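# Stand both bottles side by side, labels facing away

## Task

Set both bottles upright on the table, next to each other, in front of the two arms and centred between them, with a gap of at most about one hand's width and both labels turned to face away from the arms; finish with neither hand in contact with either bottle.

## Robot and tools

Robot: two arms on a table, left_arm (carries a left hand) and right_arm (carries a right hand), each with a five-finger hand. Bases in the scene frame: left_arm at (+0.041, +0.327, +0.002) m, right_arm at (-0.013, -0.324, +0.001) m, both facing +x. A post stands on the floor behind the arms. show_instructions returns the task's reference pages (a hand diagram) and moves nothing.

Scene frame: origin at table-top height halfway between the arms, +x out over the table, +z up, +y toward left_arm. Camera left/right is not arm left/right. Reported end_effector_position (m) and end_effector_quat_wxyz are in this frame and may be a few cm off.

Hand point: a spot fixed to the palm, 0.15 m out from the wrist flange along the fingers and 0.05 m in front of the palm. Its +z runs along straight fingers, +y leaves the palm face, +x crosses the palm away from the thumb on the right hand (toward the thumb on the left hand). Straight fingertips sit about 0.06 m behind the point along -y and reach 0.06-0.07 m past it along +z. A wrist bracket on the little-finger side sticks out and can strike things. Arms track loosely: resting 1-3 cm (sometimes 5 cm) off, usually low, is normal, and small turns can shift the point noticeably.

Row layout (used by both execute_actions and move): exactly 28 numbers in [-1, 1], always covering both arms. Positions 1-6: left_arm dx, dy, dz, rx, ry, rz. 7-12: left hand thumb_turn, thumb_bend, index, middle, ring, little. 13: left force_limit. 14: left speed. 15-20: right_arm dx..rz. 21-26: right hand motors in the same order. 27: right force_limit. 28: right speed.

Pose numbers are offsets, not poses: each is measured from that arm's current Hand target, along that Hand target's own axes. 1.0 equals 0.6 m of travel or 180 degrees of turn; rx, ry, rz form a single rotation vector. Six zeros asks nothing new of an arm. Per step, commanded orientation is clipped to within 40 degrees of the measured one.

Hand numbers are absolute targets, not offsets. thumb_turn -1 beside the palm, +1 across in front of it; thumb_bend and each finger -1 straight, +1 fully bent/curled. force_limit maps -1..+1 to roughly 0..10 N at the fingertip (0..15 N for the two thumb motors). speed goes from nearly zero at -1 to full at +0.48 and above; use about -0.94 or lower for a soft grip. There is no 'unchanged' value: to keep a hand as is, resend its last executed eight numbers; if none were sent yet, use hand_measured plus hand_force_limit and hand_speed. With the thumb turned in, the hand encloses objects roughly 0.035-0.065 m across; a thumb-index pinch can hold a light object up to about 0.08 m. To grip harder, raise force_limit and send a target more closed than hand_measured; to release, send one more open.

execute_actions: actions is a list of actions; each action is a table of 1-15 rows, one per 1/30 s step, the final row held to step 15. Every row in an action is offset from the Hand target at that action's start; the next action starts from the new Hand target, so repeating an offset moves further. cameras: list of names, ["all"], or []; images come by default only with an empty actions list.

move: target is one 28-number row or a list of up to 15 rows; all rows are offsets from the same starting Hand targets. speed in m/s (0.002-4.3, default 0.25; turns at twice that in rad/s), one value or one per target. blend in m rounds corners (0 = stop at each). blocking=false returns early while motion continues. Paths ignore obstacles and the other arm, and cap at 10 s. The result adds a move: line: done, off_target, moving, held or fault, plus limits (paced = pose clipped, held = a check withheld steps).

wait: seconds (0-3600), runs the scene without new commands. stop: brakes a running move. zoom_image: camera (cam_high, cam_left_wrist, cam_right_wrist) and region [x0, y0, x1, y1] in pixels, at most 504 per side, of the newest image. finished_scene ends the scene irreversibly.

Results show each arm's Hand target, hand point pose, joint positions/velocities/torques, and per hand hand_measured, hand_stopped_by (moving, target, force, stalled, fault), hand_load_n (positive = finger pushed open; a dropped object shows as load near 0), hand_force_limit, hand_speed. Images are 896x504 from cam_high (fixed, overhead) and the two wrist cameras.

Avoid: letting a bottle fall, tip, or leave the table; releasing a bottle while it still moves; dropping even a few mm; fast contact or pressing far past a contact; the two hands or arms touching; closing one hand on the other's fingers; long stretched holds that overheat motors (MOTOR HOT line, arm drops at 100 °C). An arm blocked by something keeps pushing until commanded back past its hand point. Loose objects may get nudged by outside disturbances.

Each tool is called after "Emit:" by a JSON object that holds its "method" and its "body".

Reference images:

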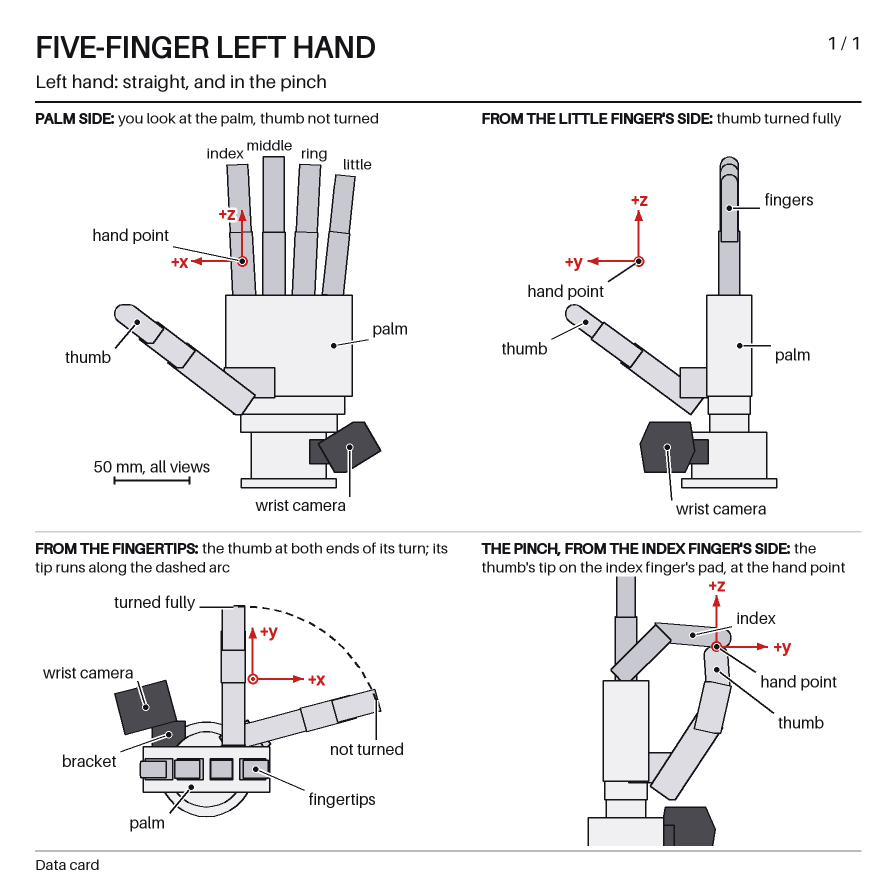

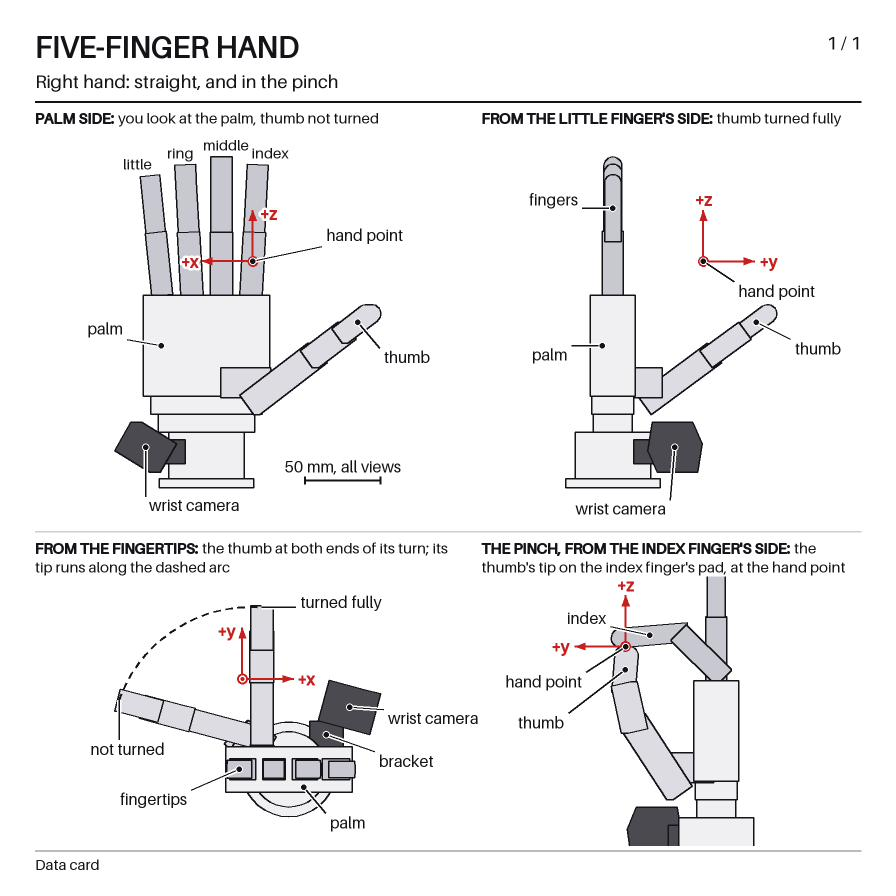

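## Session

Emit:
{"method": "execute_actions", "body": {"actions": []}}

Scene clock: 0.00 s.
left_arm: end_effector_position=(+0.3937, +0.4213, +0.2381) hand_measured=(-1.000, -1.000, -1.000, -1.000, -1.000, -1.000) hand_load_n=(+0.0, +0.0, +0.0, +0.0, +0.0, +0.0) hand_stopped_by=(target, target, target, target, target, target) hand_force_limit=0.00 hand_speed=-0.80 end_effector_quat_wxyz=(-0.032, +0.093, +0.950, +0.297) | right_arm: end_effector_position=(+0.5130, -0.1304, +0.2763) hand_measured=(-1.000, -1.000, -1.000, -1.000, -1.000, -1.000) hand_load_n=(+0.0, +0.0, +0.0, +0.0, +0.0, +0.0) hand_stopped_by=(target, target, target, target, target, target) hand_force_limit=0.00 hand_speed=-0.80 end_effector_quat_wxyz=(+0.121, -0.424, +0.897, -0.029)
Joint positions: left_arm=[-0.199 1.378 1.157 -1.482 -0.594 1.542] | right_arm=[0.238 1.655 1.751 -1.417 0.007 0.923]
Joint velocities: within noise
Joint torques (N m): no reading
Motor temperatures (°C): left_arm=[21 27 23 20 20 20] | right_arm=[24 21 21 19 18 22]
Heat: left arm: hottest shoulder 27 °C; right arm: hottest waist 24 °C.
Hand target: left_arm +0.3986, +0.4204, +0.2440; -0.023, +0.090, +0.951, +0.296 | right_arm +0.5184, -0.1291, +0.2881; +0.135, -0.423, +0.895, -0.032

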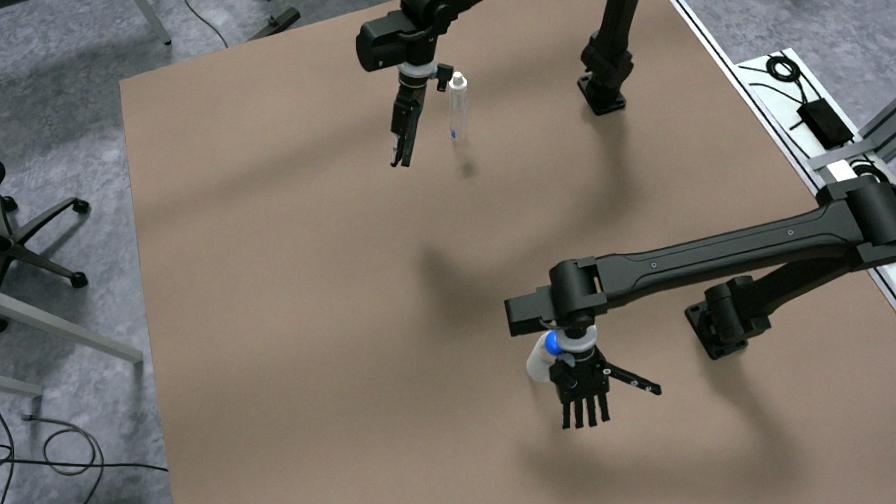

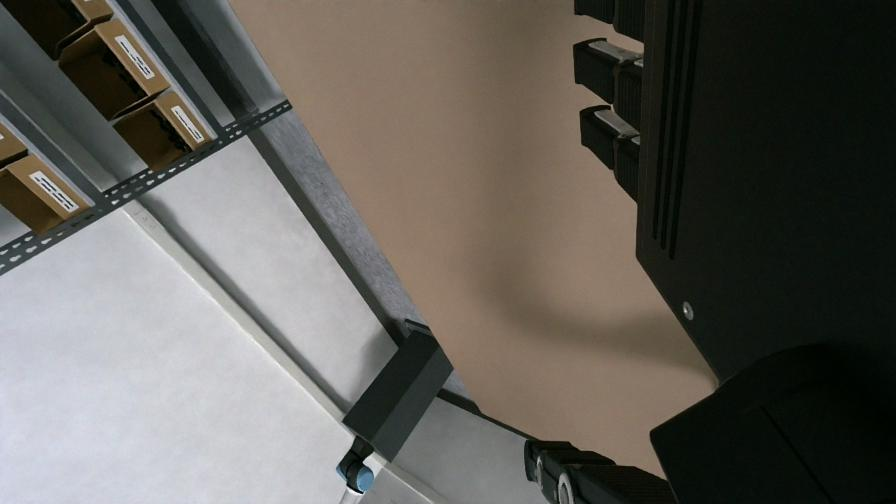

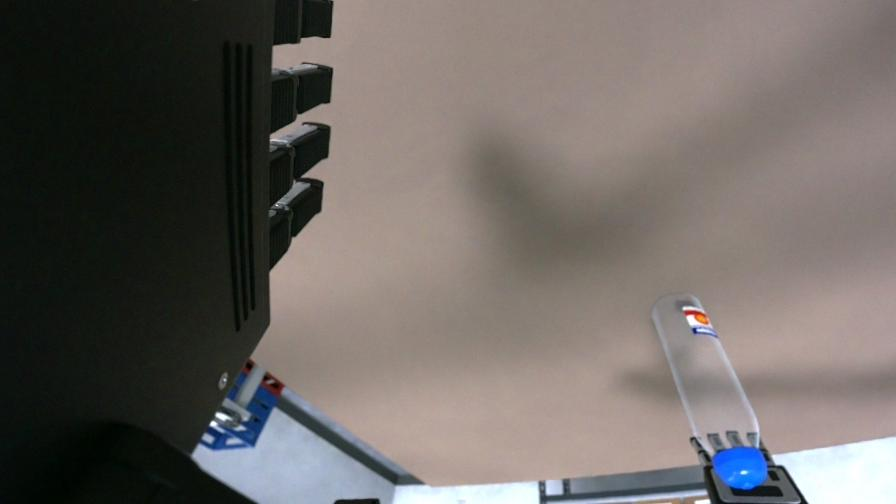

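Emit:
{"method": "zoom_image", "body": {"camera": "cam_high", "region": [340, 0, 560, 200]}}

Emit:
{"method": "zoom_image", "body": {"camera": "cam_high", "region": [480, 260, 700, 460]}}

Emit:
{"method": "zoom_image", "body": {"camera": "cam_right_wrist", "region": [560, 260, 896, 504]}}

Scaled by 2.291.

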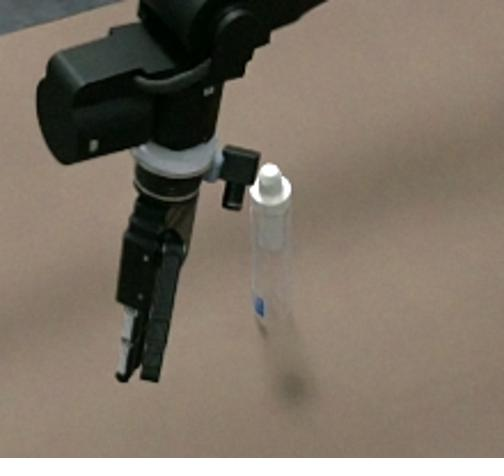

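Scaled by 2.291.

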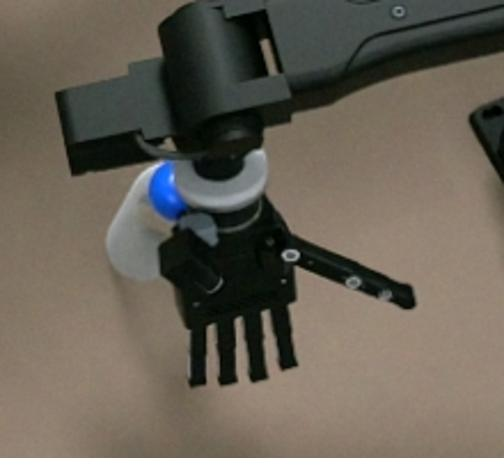

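Scaled by 1.500.

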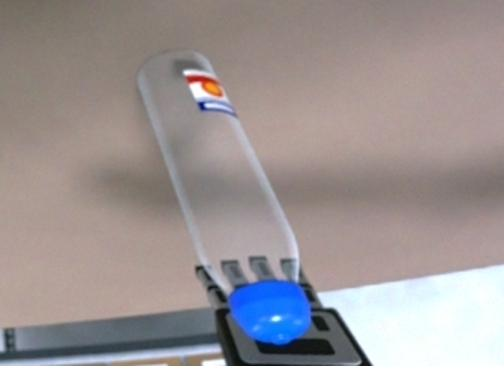

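Emit:
{"method": "zoom_image", "body": {"camera": "cam_high", "region": [430, 60, 490, 150]}}

Emit:
{"method": "zoom_image", "body": {"camera": "cam_right_wrist", "region": [640, 280, 740, 350]}}

Scaled by 5.600.

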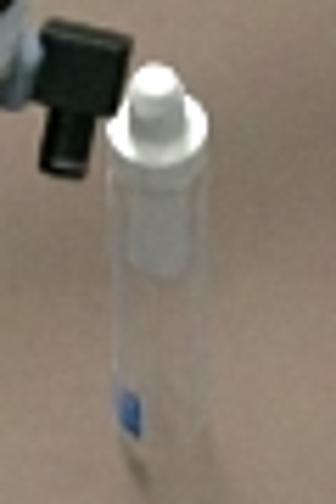

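Scaled by 5.040.

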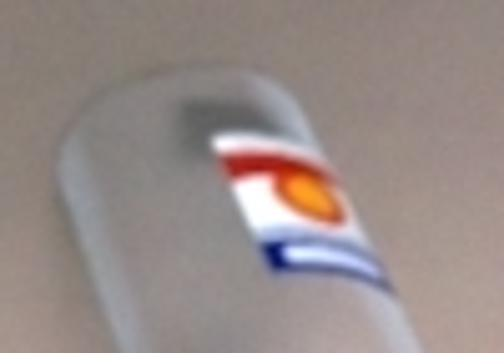

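Emit:
{"method": "move", "body": {"target": [[0.0139,0.0801,-0.1183,0,0,0,1,-1,-1,-1,-1,-1,0,0,-0.015,-0.012,-0.0672,0,0,0,1,-1,-1,-1,-1,-1,0,0],[-0.0833,-0.0608,-0.2255,0.1833,-0.0559,0.0761,1,-1,-1,-1,-1,-1,0,0,0.1482,-0.236,-0.0637,-0.1075,-0.0255,-0.713,1,-1,-1,-1,-1,-1,0,0]], "blend": [0.03,0], "speed": 0.25, "cameras": ["all"]}}

Scene clock: 114.30 s.
left_arm: end_effector_position=(+0.4309, +0.3106, +0.3202) hand_measured=(+1.000, -1.000, -1.000, -1.000, -1.000, -1.000) hand_load_n=(+0.0, +0.0, +0.0, +0.0, +0.0, +0.0) hand_stopped_by=(target, target, target, target, target, target) hand_force_limit=0.00 hand_speed=0.00 end_effector_quat_wxyz=(+0.029, +0.209, +0.977, +0.009) | right_arm: end_effector_position=(+0.5664, -0.2929, +0.3193) hand_measured=(+1.000, -1.000, -1.000, -1.000, -1.000, -1.000) hand_load_n=(+0.0, +0.0, +0.0, +0.0, +0.0, +0.0) hand_stopped_by=(target, target, target, target, target, target) hand_force_limit=0.00 hand_speed=0.00 end_effector_quat_wxyz=(-0.006, +0.995, -0.002, +0.095)
Joint positions: left_arm=[-0.233 1.366 1.55 -1.697 -0.019 1.775] | right_arm=[0.156 1.882 2.196 -1.695 0.018 -1.414]
Joint torques (N m): left_arm=[-0.56 -8.76 10.33 0.27 0.07 0.3] | right_arm=[0.26 -18.08 8.59 0.59 0.29 -0.07]
Motor temperatures (°C): left_arm=[21 29 30 20 21 19] | right_arm=[24 26 36 19 18 22]
Heat: left arm: hottest elbow 30 °C; right arm: hottest elbow 36 °C.
Hand target: left_arm +0.4397, +0.3062, +0.3301; +0.000, +0.216, +0.976, +0.001 | right_arm +0.5605, -0.2899, +0.3300; +0.000, +1.000, +0.000, +0.000
Off the commanded pose: left_arm 0.014 m, 4 deg | right_arm 0.013 m, 11 deg.
joint sent to its limit (left arm) — joint 4 (wrist pitch), lower limit. The joint targets are off in orientation, not in position.
joint sent to its limit (right arm) — joint 4 (wrist pitch), lower limit. The joint targets are off in orientation, not in position.
move: off_target (left_arm, right_arm)
cam_left_wrist: T_world_to_cam=[[-0.61933, -0.78334, -0.05303, 0.52865], [-0.66568, 0.48809, 0.56448, -0.06027], [-0.4163, 0.3849, -0.82374, 0.44153]] pos_world=[0.47109, 0.27359, 0.42576]
cam_right_wrist: T_world_to_cam=[[0.20239, -0.97749, 0.05967, -0.42204], [-0.94315, -0.17816, 0.28057, 0.40292], [-0.26362, -0.11306, -0.95798, 0.54074]] pos_world=[0.60799, -0.27962, 0.43015]

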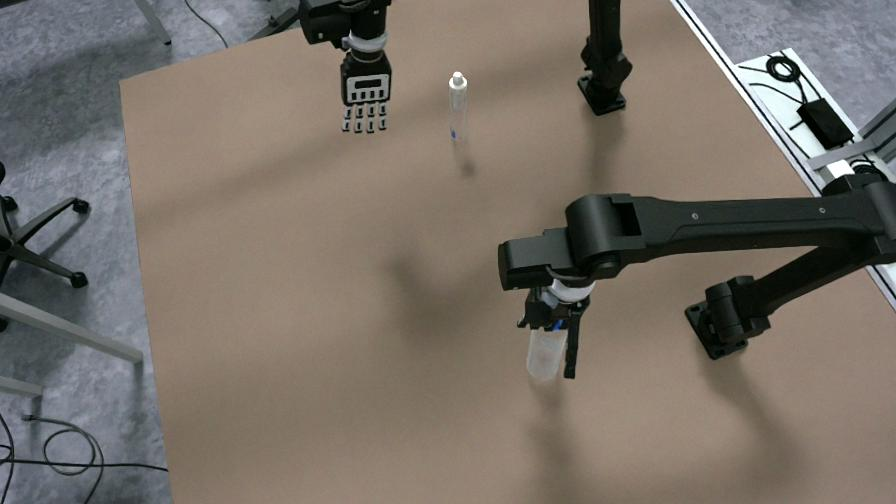

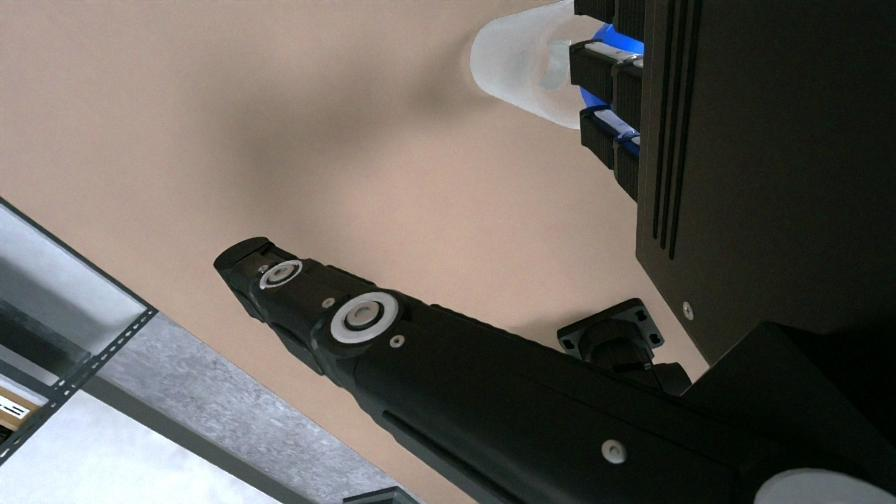

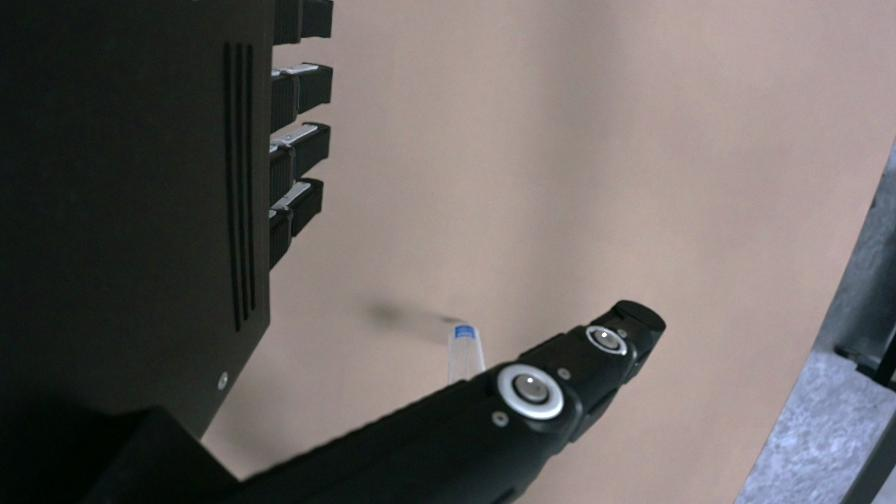

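Emit:
{"method": "zoom_image", "body": {"camera": "cam_right_wrist", "region": [430, 310, 500, 390]}}

Emit:
{"method": "zoom_image", "body": {"camera": "cam_high", "region": [430, 60, 490, 150]}}

Emit:
{"method": "zoom_image", "body": {"camera": "cam_high", "region": [500, 280, 620, 400]}}

Emit:
{"method": "zoom_image", "body": {"camera": "cam_left_wrist", "region": [440, 0, 660, 200]}}

Scaled by 6.300.

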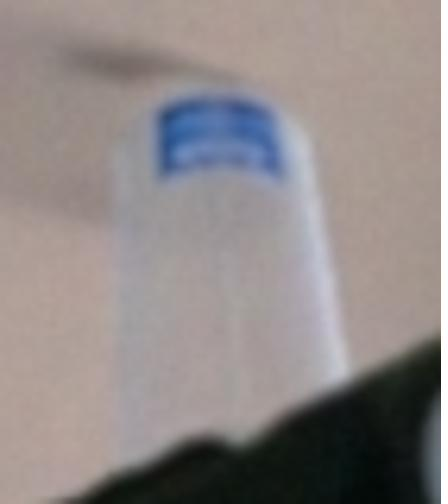

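Scaled by 5.600.

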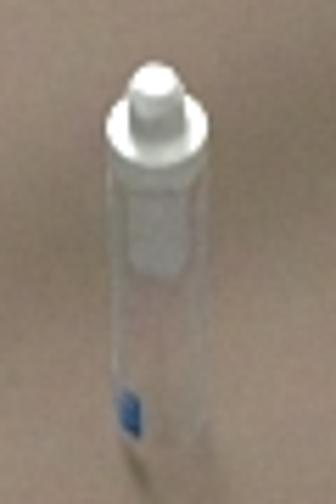

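Scaled by 4.200.

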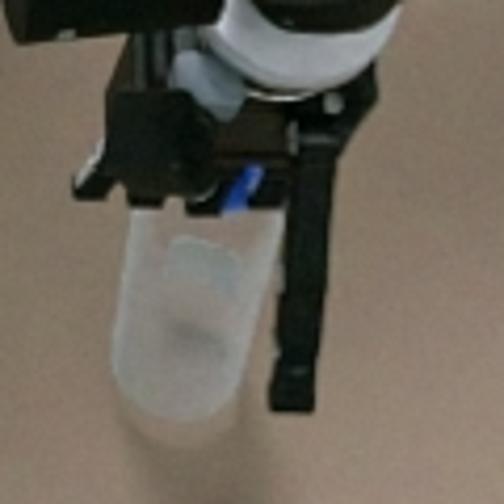

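Scaled by 2.291.

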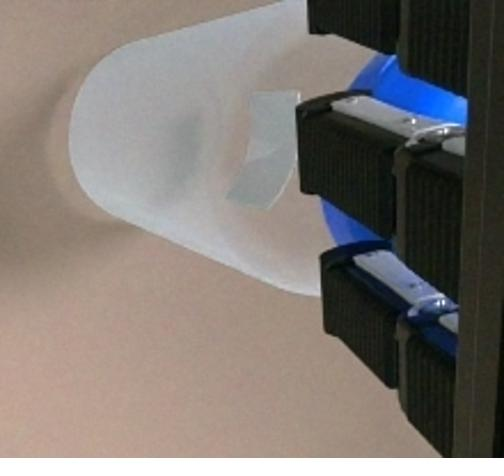

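Emit:
{"method": "move", "body": {"target": [[0.0652,0.1792,0,0,0,-0.4444,-1,-1,-1,-1,-1,-1,0,0,0,0,0,0,0,0,1,-1,-1,-1,-1,-1,0,0],[0.0652,0.1792,0,0,0,-0.8889,-1,-1,-1,-1,-1,-1,0,0,0,0,0,0,0,0,1,-1,-1,-1,-1,-1,0,0],[0.0507,0.1490,0.0833,0.6468,0.1140,-0.6468,-1,-1,-1,-1,-1,-1,0,0,0,0,0,0,0,0,1,-1,-1,-1,-1,-1,0,0]], "blend": [0.02,0.02,0], "speed": 0.3, "cameras": ["all"]}}

Scene clock: 245.47 s.
left_arm: end_effector_position=(+0.4499, +0.4032, +0.2756) hand_measured=(-1.000, -1.000, -1.000, -1.000, -1.000, -1.000) hand_load_n=(+0.0, +0.0, +0.0, +0.0, +0.0, +0.0) hand_stopped_by=(target, target, target, target, target, target) hand_force_limit=0.00 hand_speed=0.00 end_effector_quat_wxyz=(+0.286, +0.665, -0.292, +0.625) | right_arm: end_effector_position=(+0.5664, -0.2930, +0.3193) hand_measured=(+1.000, -1.000, -1.000, -1.000, -1.000, -1.000) hand_load_n=(+0.0, +0.0, +0.0, +0.0, +0.5, +0.0) hand_stopped_by=(target, target, target, target, target, target) hand_force_limit=0.00 hand_speed=0.00 end_effector_quat_wxyz=(-0.005, +0.995, -0.001, +0.095)
Joint positions: left_arm=[0.667 1.459 0.893 -0.315 1.5 -0.705] | right_arm=[0.156 1.882 2.196 -1.695 0.019 -1.415]
Joint torques (N m): left_arm=[-0.44 -11.52 6.57 1.84 0.85 0.02] | right_arm=[0.32 -18.08 8.64 0.58 0.3 -0.08]
Motor temperatures (°C): left_arm=[21 29 34 20 20 19] | right_arm=[23 26 29 19 18 22]
Heat: left arm: hottest elbow 34 °C; right arm: hottest elbow 29 °C.
Hand target: left_arm +0.4499, +0.4002, +0.2805; +0.269, +0.654, -0.271, +0.653 | right_arm +0.5605, -0.2900, +0.3300; +0.000, +1.000, +0.000, +0.000
Off the commanded pose: left_arm 0.006 m, 5 deg | right_arm 0.013 m, 11 deg.
joint sent to its limit (right arm) — joint 4 (wrist pitch), lower limit. The joint targets are off in orientation, not in position.
move: off_target (left_arm)
cam_left_wrist: T_world_to_cam=[[0.74151, 0.62979, 0.23135, -0.64971], [-0.50527, 0.29731, 0.81013, -0.13053], [0.44143, -0.71762, 0.53867, 0.06019]] pos_world=[0.38924, 0.49118, 0.22363]
cam_right_wrist: T_world_to_cam=[[0.20307, -0.97731, 0.06022, -0.42263], [-0.94307, -0.17867, 0.28054, 0.40274], [-0.26342, -0.11376, -0.95795, 0.54041]] pos_world=[0.60799, -0.27961, 0.43015]

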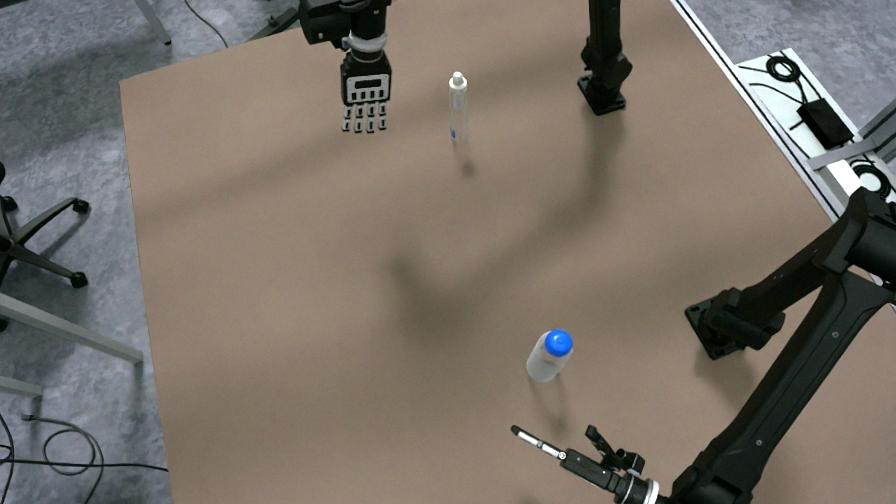

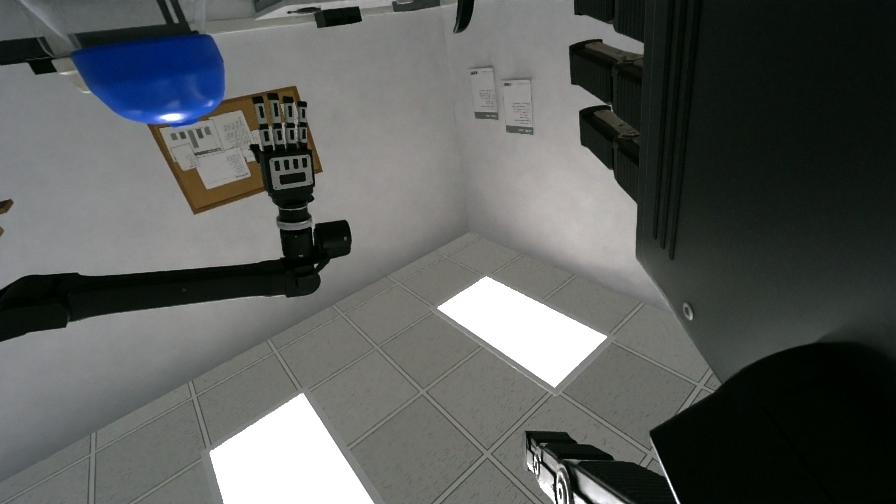

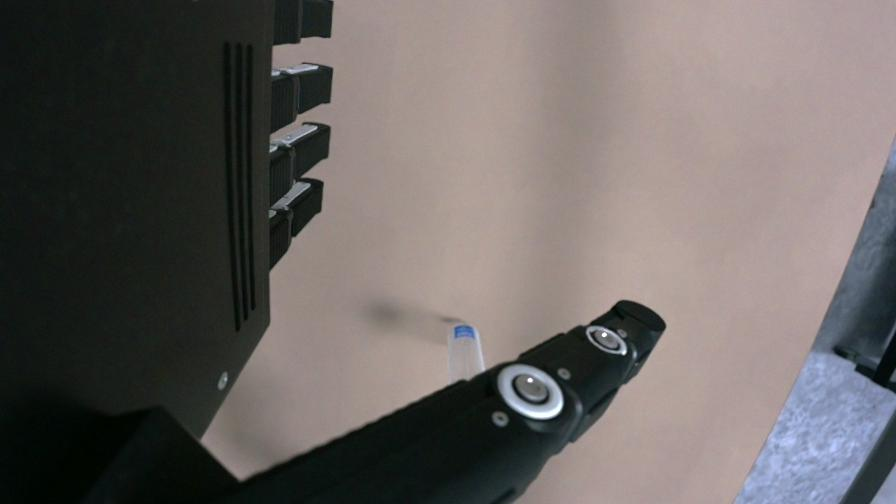

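Emit:
{"method": "zoom_image", "body": {"camera": "cam_high", "region": [510, 310, 610, 400]}}

Emit:
{"method": "zoom_image", "body": {"camera": "cam_left_wrist", "region": [0, 0, 280, 140]}}

Scaled by 5.040.

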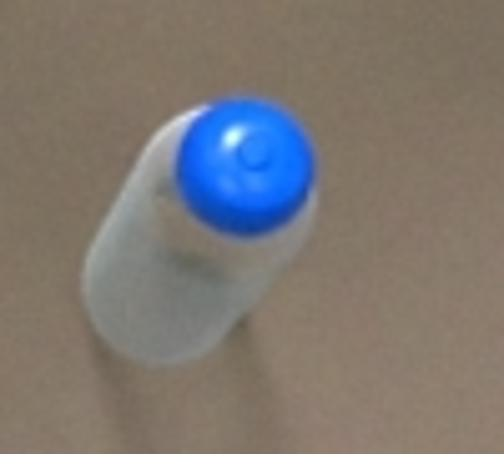

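Scaled by 1.800.

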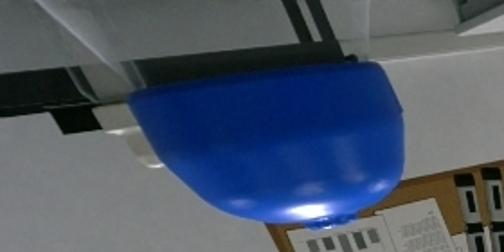

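Emit:
{"method": "move", "body": {"target": [-0.2042,0.0605,0.0758,0,0,0,-1,-1,-1,-1,-1,-1,0,0,0,0,0,0,0,0,1,-1,-1,-1,-1,-1,0,0], "speed": 0.2, "cameras": ["cam_high","cam_left_wrist"]}}

Scene clock: 267.37 s.
left_arm: end_effector_position=(+0.4562, +0.3456, +0.1621) hand_measured=(-1.000, -1.000, -1.000, -1.000, -1.000, -1.000) hand_load_n=(+0.0, +0.0, +0.0, +0.0, -0.5, +0.0) hand_stopped_by=(target, target, target, target, target, target) hand_force_limit=0.00 hand_speed=0.00 end_effector_quat_wxyz=(+0.264, +0.654, -0.275, +0.654) | right_arm: end_effector_position=(+0.5664, -0.2930, +0.3193) hand_measured=(+1.000, -1.000, -1.000, -1.000, -1.000, -1.000) hand_load_n=(+0.0, +0.0, +0.0, +0.0, +0.0, +0.0) hand_stopped_by=(target, target, target, target, target, target) hand_force_limit=0.00 hand_speed=0.00 end_effector_quat_wxyz=(-0.005, +0.995, -0.001, +0.095)
Joint positions: left_arm=[0.541 1.77 0.572 1.176 1.338 -1.535] | right_arm=[0.156 1.882 2.196 -1.695 0.019 -1.415]
Joint torques (N m): left_arm=[-0.56 -9.58 3.37 2.33 -0.07 -0.01] | right_arm=[0.38 -17.9 8.61 0.66 0.3 -0.08]
Heat: left arm: hottest elbow 32 °C; right arm: hottest elbow 29 °C.
Hand target: left_arm +0.4564, +0.3427, +0.1578; +0.269, +0.654, -0.271, +0.653 | right_arm +0.5605, -0.2900, +0.3300; +0.000, +1.000, +0.000, +0.000
Off the commanded pose: left_arm 0.005 m, 1 deg | right_arm 0.013 m, 11 deg.
joint sent to its limit (right arm) — joint 4 (wrist pitch), lower limit. The joint targets are off in orientation, not in position.
move: done
cam_left_wrist: T_world_to_cam=[[0.6876, 0.6778, 0.26036, -0.58858], [-0.56671, 0.27681, 0.77603, 0.02228], [0.45393, -0.68115, 0.57445, 0.05313]] pos_world=[0.39322, 0.42896, 0.10543]

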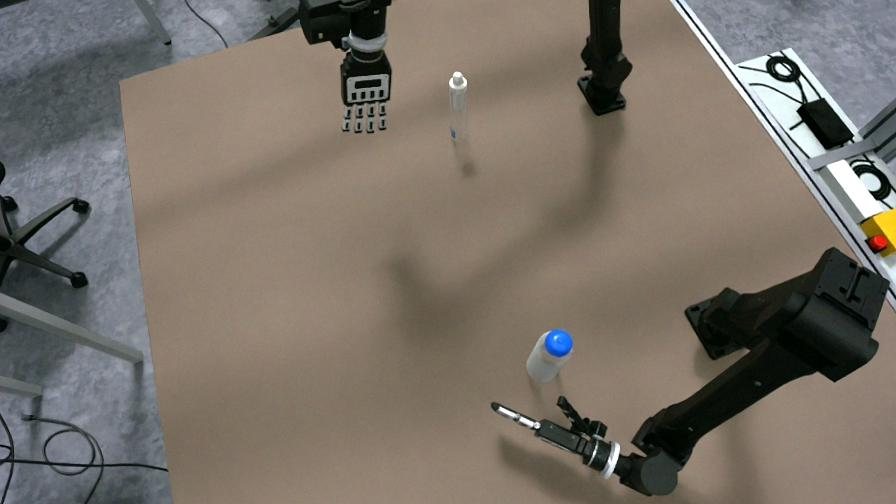

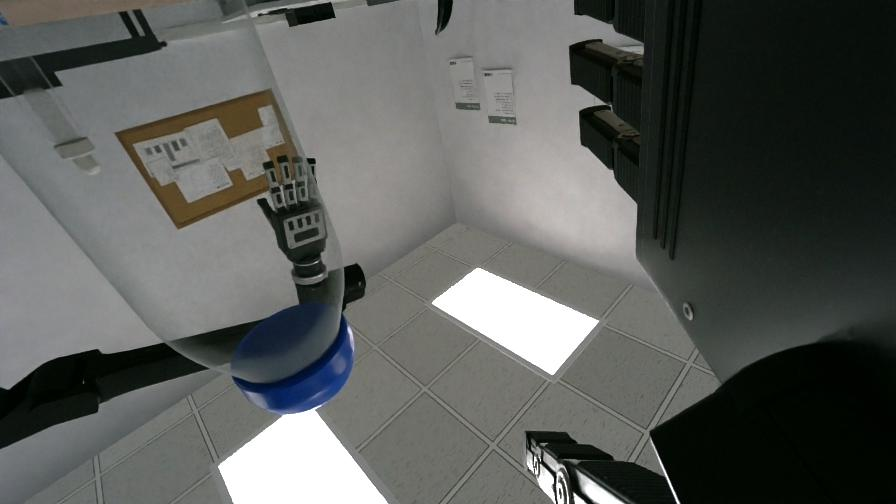

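Emit:
{"method": "zoom_image", "body": {"camera": "cam_left_wrist", "region": [0, 0, 440, 440]}}

Emit:
{"method": "zoom_image", "body": {"camera": "cam_high", "region": [470, 310, 640, 480]}}

Scaled by 1.145.

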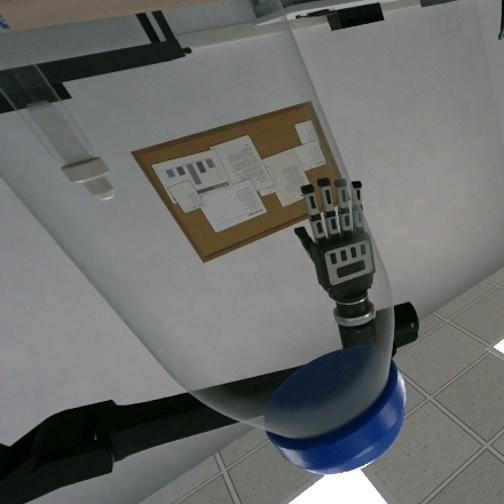

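Scaled by 2.965.

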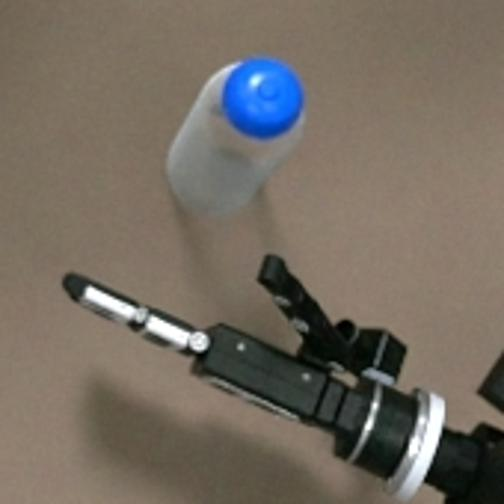

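Emit:
{"method": "move", "body": {"target": [0,0.1,0.0017,0,0,0,-1,-1,-1,-1,-1,-1,0,0,0,0,0,0,0,0,1,-1,-1,-1,-1,-1,0,0], "speed": 0.12, "cameras": ["cam_high","cam_left_wrist"]}}

Emit:
{"method": "zoom_image", "body": {"camera": "cam_high", "region": [490, 310, 620, 440]}}

Scene clock: 279.80 s.
left_arm: end_effector_position=(+0.4158, +0.3024, +0.1533) hand_measured=(-1.000, -1.000, -1.000, -1.000, -1.000, -1.000) hand_load_n=(+0.0, +0.0, +0.0, +0.0, +0.0, +0.0) hand_stopped_by=(target, target, target, target, target, target) hand_force_limit=0.00 hand_speed=0.00 end_effector_quat_wxyz=(+0.271, +0.658, -0.267, +0.649) | right_arm: end_effector_position=(+0.5664, -0.2930, +0.3193) hand_measured=(+1.000, -1.000, -1.000, -1.000, -1.000, -1.000) hand_load_n=(+0.0, +0.0, +0.0, +0.0, +0.0, +0.0) hand_stopped_by=(target, target, target, target, target, target) hand_force_limit=0.00 hand_speed=0.00 end_effector_quat_wxyz=(-0.005, +0.995, -0.001, +0.095)
Joint positions: left_arm=[0.493 1.73 0.414 1.283 1.29 -1.549] | right_arm=[0.156 1.882 2.196 -1.695 0.019 -1.415]
Joint torques (N m): left_arm=[-0.26 -9.93 2.59 2.43 -0.06 0] | right_arm=[0.38 -18.08 8.65 0.57 0.3 -0.07]
Heat: left arm: hottest elbow 31 °C; right arm: hottest elbow 29 °C.
Hand target: left_arm +0.4147, +0.2996, +0.1577; +0.269, +0.654, -0.271, +0.653 | right_arm +0.5605, -0.2900, +0.3300; +0.000, +1.000, +0.000, +0.000
Off the commanded pose: left_arm 0.005 m, 1 deg | right_arm 0.013 m, 11 deg.
joint sent to its limit (right arm) — joint 4 (wrist pitch), lower limit. The joint targets are off in orientation, not in position.
move: done
cam_left_wrist: T_world_to_cam=[[0.69282, 0.68131, 0.23624, -0.52874], [-0.55074, 0.28845, 0.78325, 0.00694], [0.46549, -0.67276, 0.57507, 0.03968]] pos_world=[0.35168, 0.38493, 0.09666]

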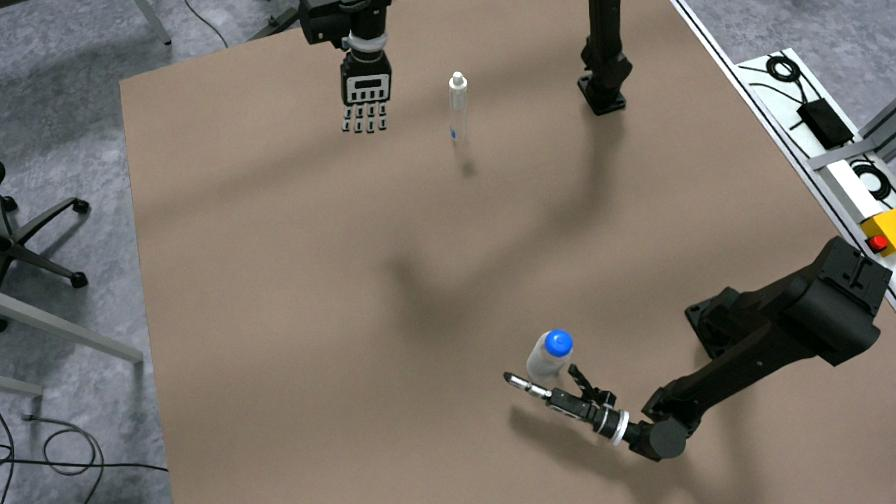

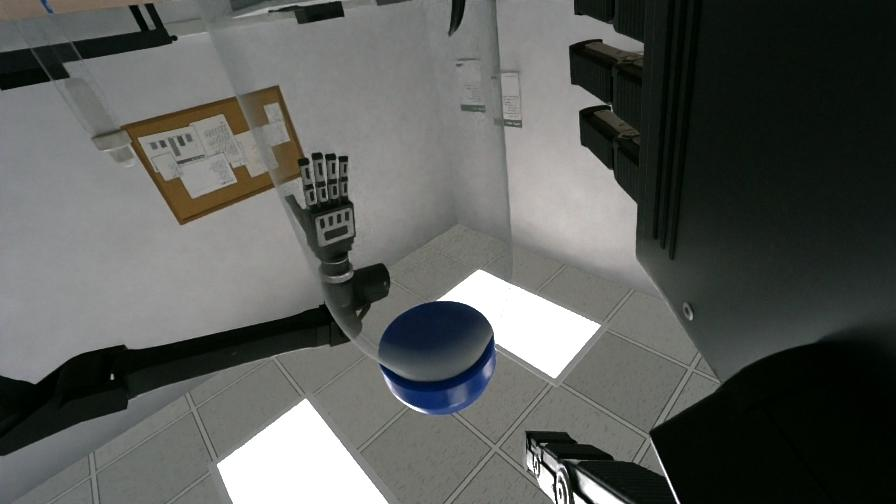

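Scaled by 3.877.

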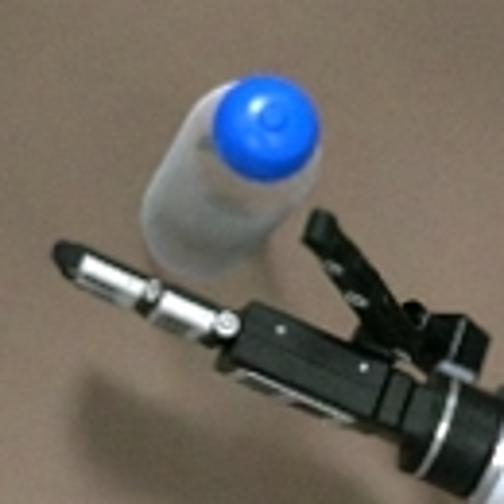

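Emit:
{"method": "move", "body": {"target": [0,0.055,-0.003,0,0,0,-1,-1,-1,-1,-1,-1,0,0,0,0,0,0,0,0,1,-1,-1,-1,-1,-1,0,0], "speed": 0.06, "cameras": ["cam_high","cam_left_wrist"]}}

Emit:
{"method": "zoom_image", "body": {"camera": "cam_high", "region": [490, 310, 620, 440]}}

Scene clock: 287.37 s.
left_arm: end_effector_position=(+0.3916, +0.2806, +0.1524) hand_measured=(-1.000, -1.000, -1.000, -1.000, -1.000, -1.000) hand_load_n=(+0.0, +0.0, +0.0, +0.0, +0.0, +0.0) hand_stopped_by=(target, target, target, target, target, target) hand_force_limit=0.00 hand_speed=0.00 end_effector_quat_wxyz=(+0.272, +0.659, -0.266, +0.649) | right_arm: end_effector_position=(+0.5664, -0.2930, +0.3193) hand_measured=(+1.000, -1.000, -1.000, -1.000, -1.000, -1.000) hand_load_n=(+0.0, +0.0, +0.0, +0.0, +0.0, +0.0) hand_stopped_by=(target, target, target, target, target, target) hand_force_limit=0.00 hand_speed=0.00 end_effector_quat_wxyz=(-0.005, +0.995, -0.001, +0.095)
Joint positions: left_arm=[0.468 1.697 0.327 1.335 1.264 -1.551] | right_arm=[0.156 1.882 2.196 -1.695 0.019 -1.415]
Joint torques (N m): left_arm=[-0.62 -9.17 2.26 2.51 -0.04 0.02] | right_arm=[0.09 -17.96 8.59 0.61 0.31 -0.08]
Heat: left arm: hottest elbow 30 °C; right arm: hottest elbow 29 °C.
Hand target: left_arm +0.3901, +0.2774, +0.1576; +0.269, +0.654, -0.271, +0.653 | right_arm +0.5605, -0.2900, +0.3300; +0.000, +1.000, +0.000, +0.000
Off the commanded pose: left_arm 0.006 m, 1 deg | right_arm 0.013 m, 11 deg.
joint sent to its limit (right arm) — joint 4 (wrist pitch), lower limit. The joint targets are off in orientation, not in position.
move: done
cam_left_wrist: T_world_to_cam=[[0.69286, 0.68244, 0.23284, -0.49677], [-0.54837, 0.289, 0.78471, -0.00082], [0.46823, -0.67138, 0.57447, 0.03541]] pos_world=[0.32717, 0.36302, 0.09597]

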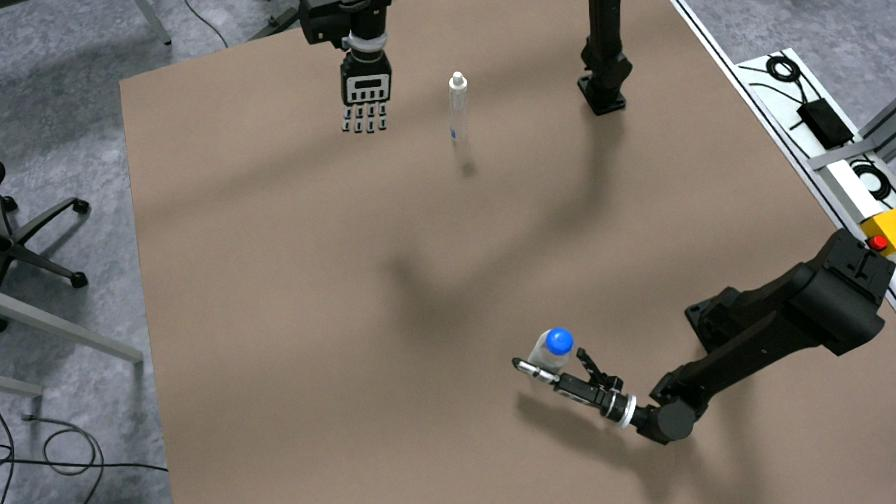

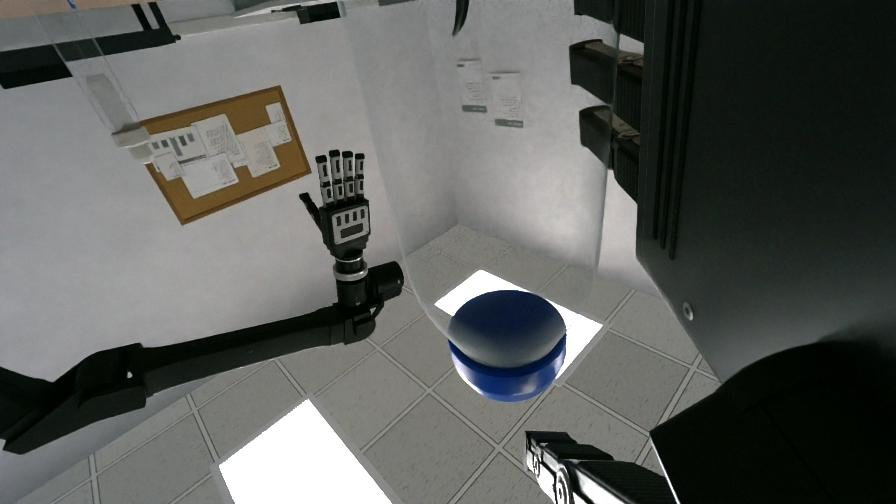

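Scaled by 3.877.

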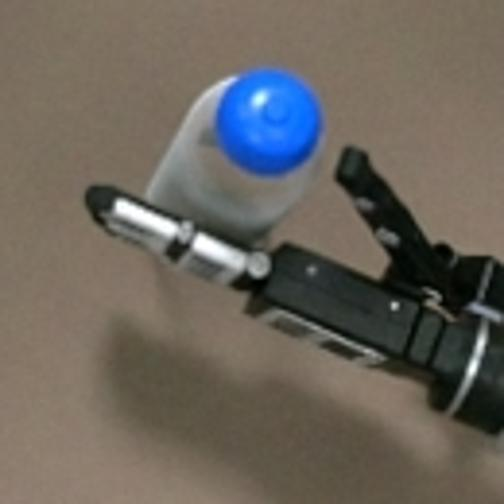

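Emit:
{"method": "move", "body": {"target": [[0,0,-0.01,0,0,0,-1,-1,-1,-1,-1,-1,-0.5,-0.4,0,0,0,0,0,0,1,-1,-1,-1,-1,-1,0,0],[0,0,-0.01,0,0,0,1,-1,-1,-1,-1,-1,-0.5,-0.4,0,0,0,0,0,0,1,-1,-1,-1,-1,-1,0,0]], "speed": 0.06, "cameras": ["cam_high","cam_left_wrist"]}}

Emit:
{"method": "zoom_image", "body": {"camera": "cam_high", "region": [490, 310, 620, 440]}}

Scene clock: 301.33 s.
left_arm: end_effector_position=(+0.3878, +0.2801, +0.1523) hand_measured=(+1.000, -1.000, -1.000, -1.000, -1.000, -1.000) hand_load_n=(-0.5, +0.0, +0.0, +0.0, +0.0, +0.0) hand_stopped_by=(target, target, target, target, target, target) hand_force_limit=-0.50 hand_speed=-0.40 end_effector_quat_wxyz=(+0.275, +0.658, -0.268, +0.647) | right_arm: end_effector_position=(+0.5664, -0.2930, +0.3193) hand_measured=(+1.000, -1.000, -1.000, -1.000, -1.000, -1.000) hand_load_n=(+0.0, +0.0, +0.0, +0.0, +0.0, +0.0) hand_stopped_by=(target, target, target, target, target, target) hand_force_limit=0.00 hand_speed=0.00 end_effector_quat_wxyz=(-0.005, +0.995, -0.001, +0.095)
Joint positions: left_arm=[0.473 1.696 0.322 1.338 1.277 -1.552] | right_arm=[0.156 1.882 2.196 -1.695 0.019 -1.415]
Joint torques (N m): left_arm=[0.56 -9.11 2.15 2.44 0.22 0.04] | right_arm=[0.26 -17.96 8.61 0.58 0.3 -0.07]
Motor temperatures (°C): left_arm=[21 29 29 20 20 19] | right_arm=[23 26 29 19 18 22]
Heat: left arm: hottest shoulder 29 °C; right arm: hottest elbow 29 °C.
Hand target: left_arm +0.3859, +0.2817, +0.1576; +0.269, +0.654, -0.271, +0.653 | right_arm +0.5605, -0.2900, +0.3300; +0.000, +1.000, +0.000, +0.000
Off the commanded pose: left_arm 0.006 m, 1 deg | right_arm 0.013 m, 11 deg.
joint sent to its limit (right arm) — joint 4 (wrist pitch), lower limit. The joint targets are off in orientation, not in position.
move: done
cam_left_wrist: T_world_to_cam=[[0.69909, 0.67659, 0.23129, -0.49428], [-0.54495, 0.29473, 0.78496, -0.00554], [0.46293, -0.6748, 0.57475, 0.03985]] pos_world=[0.32408, 0.36295, 0.09577]

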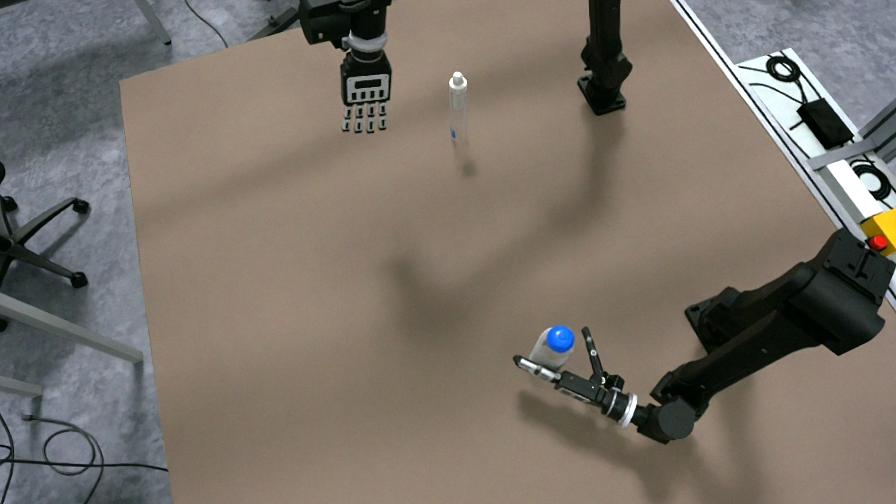

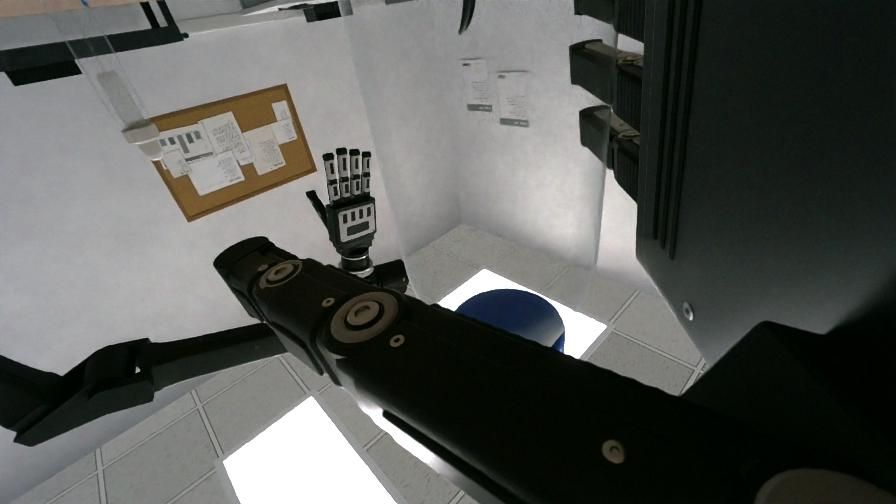

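Scaled by 3.877.

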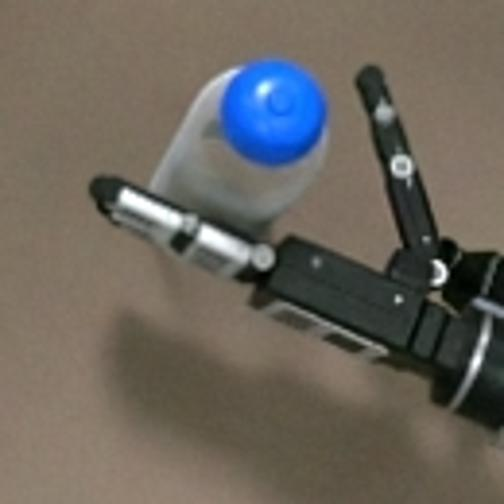

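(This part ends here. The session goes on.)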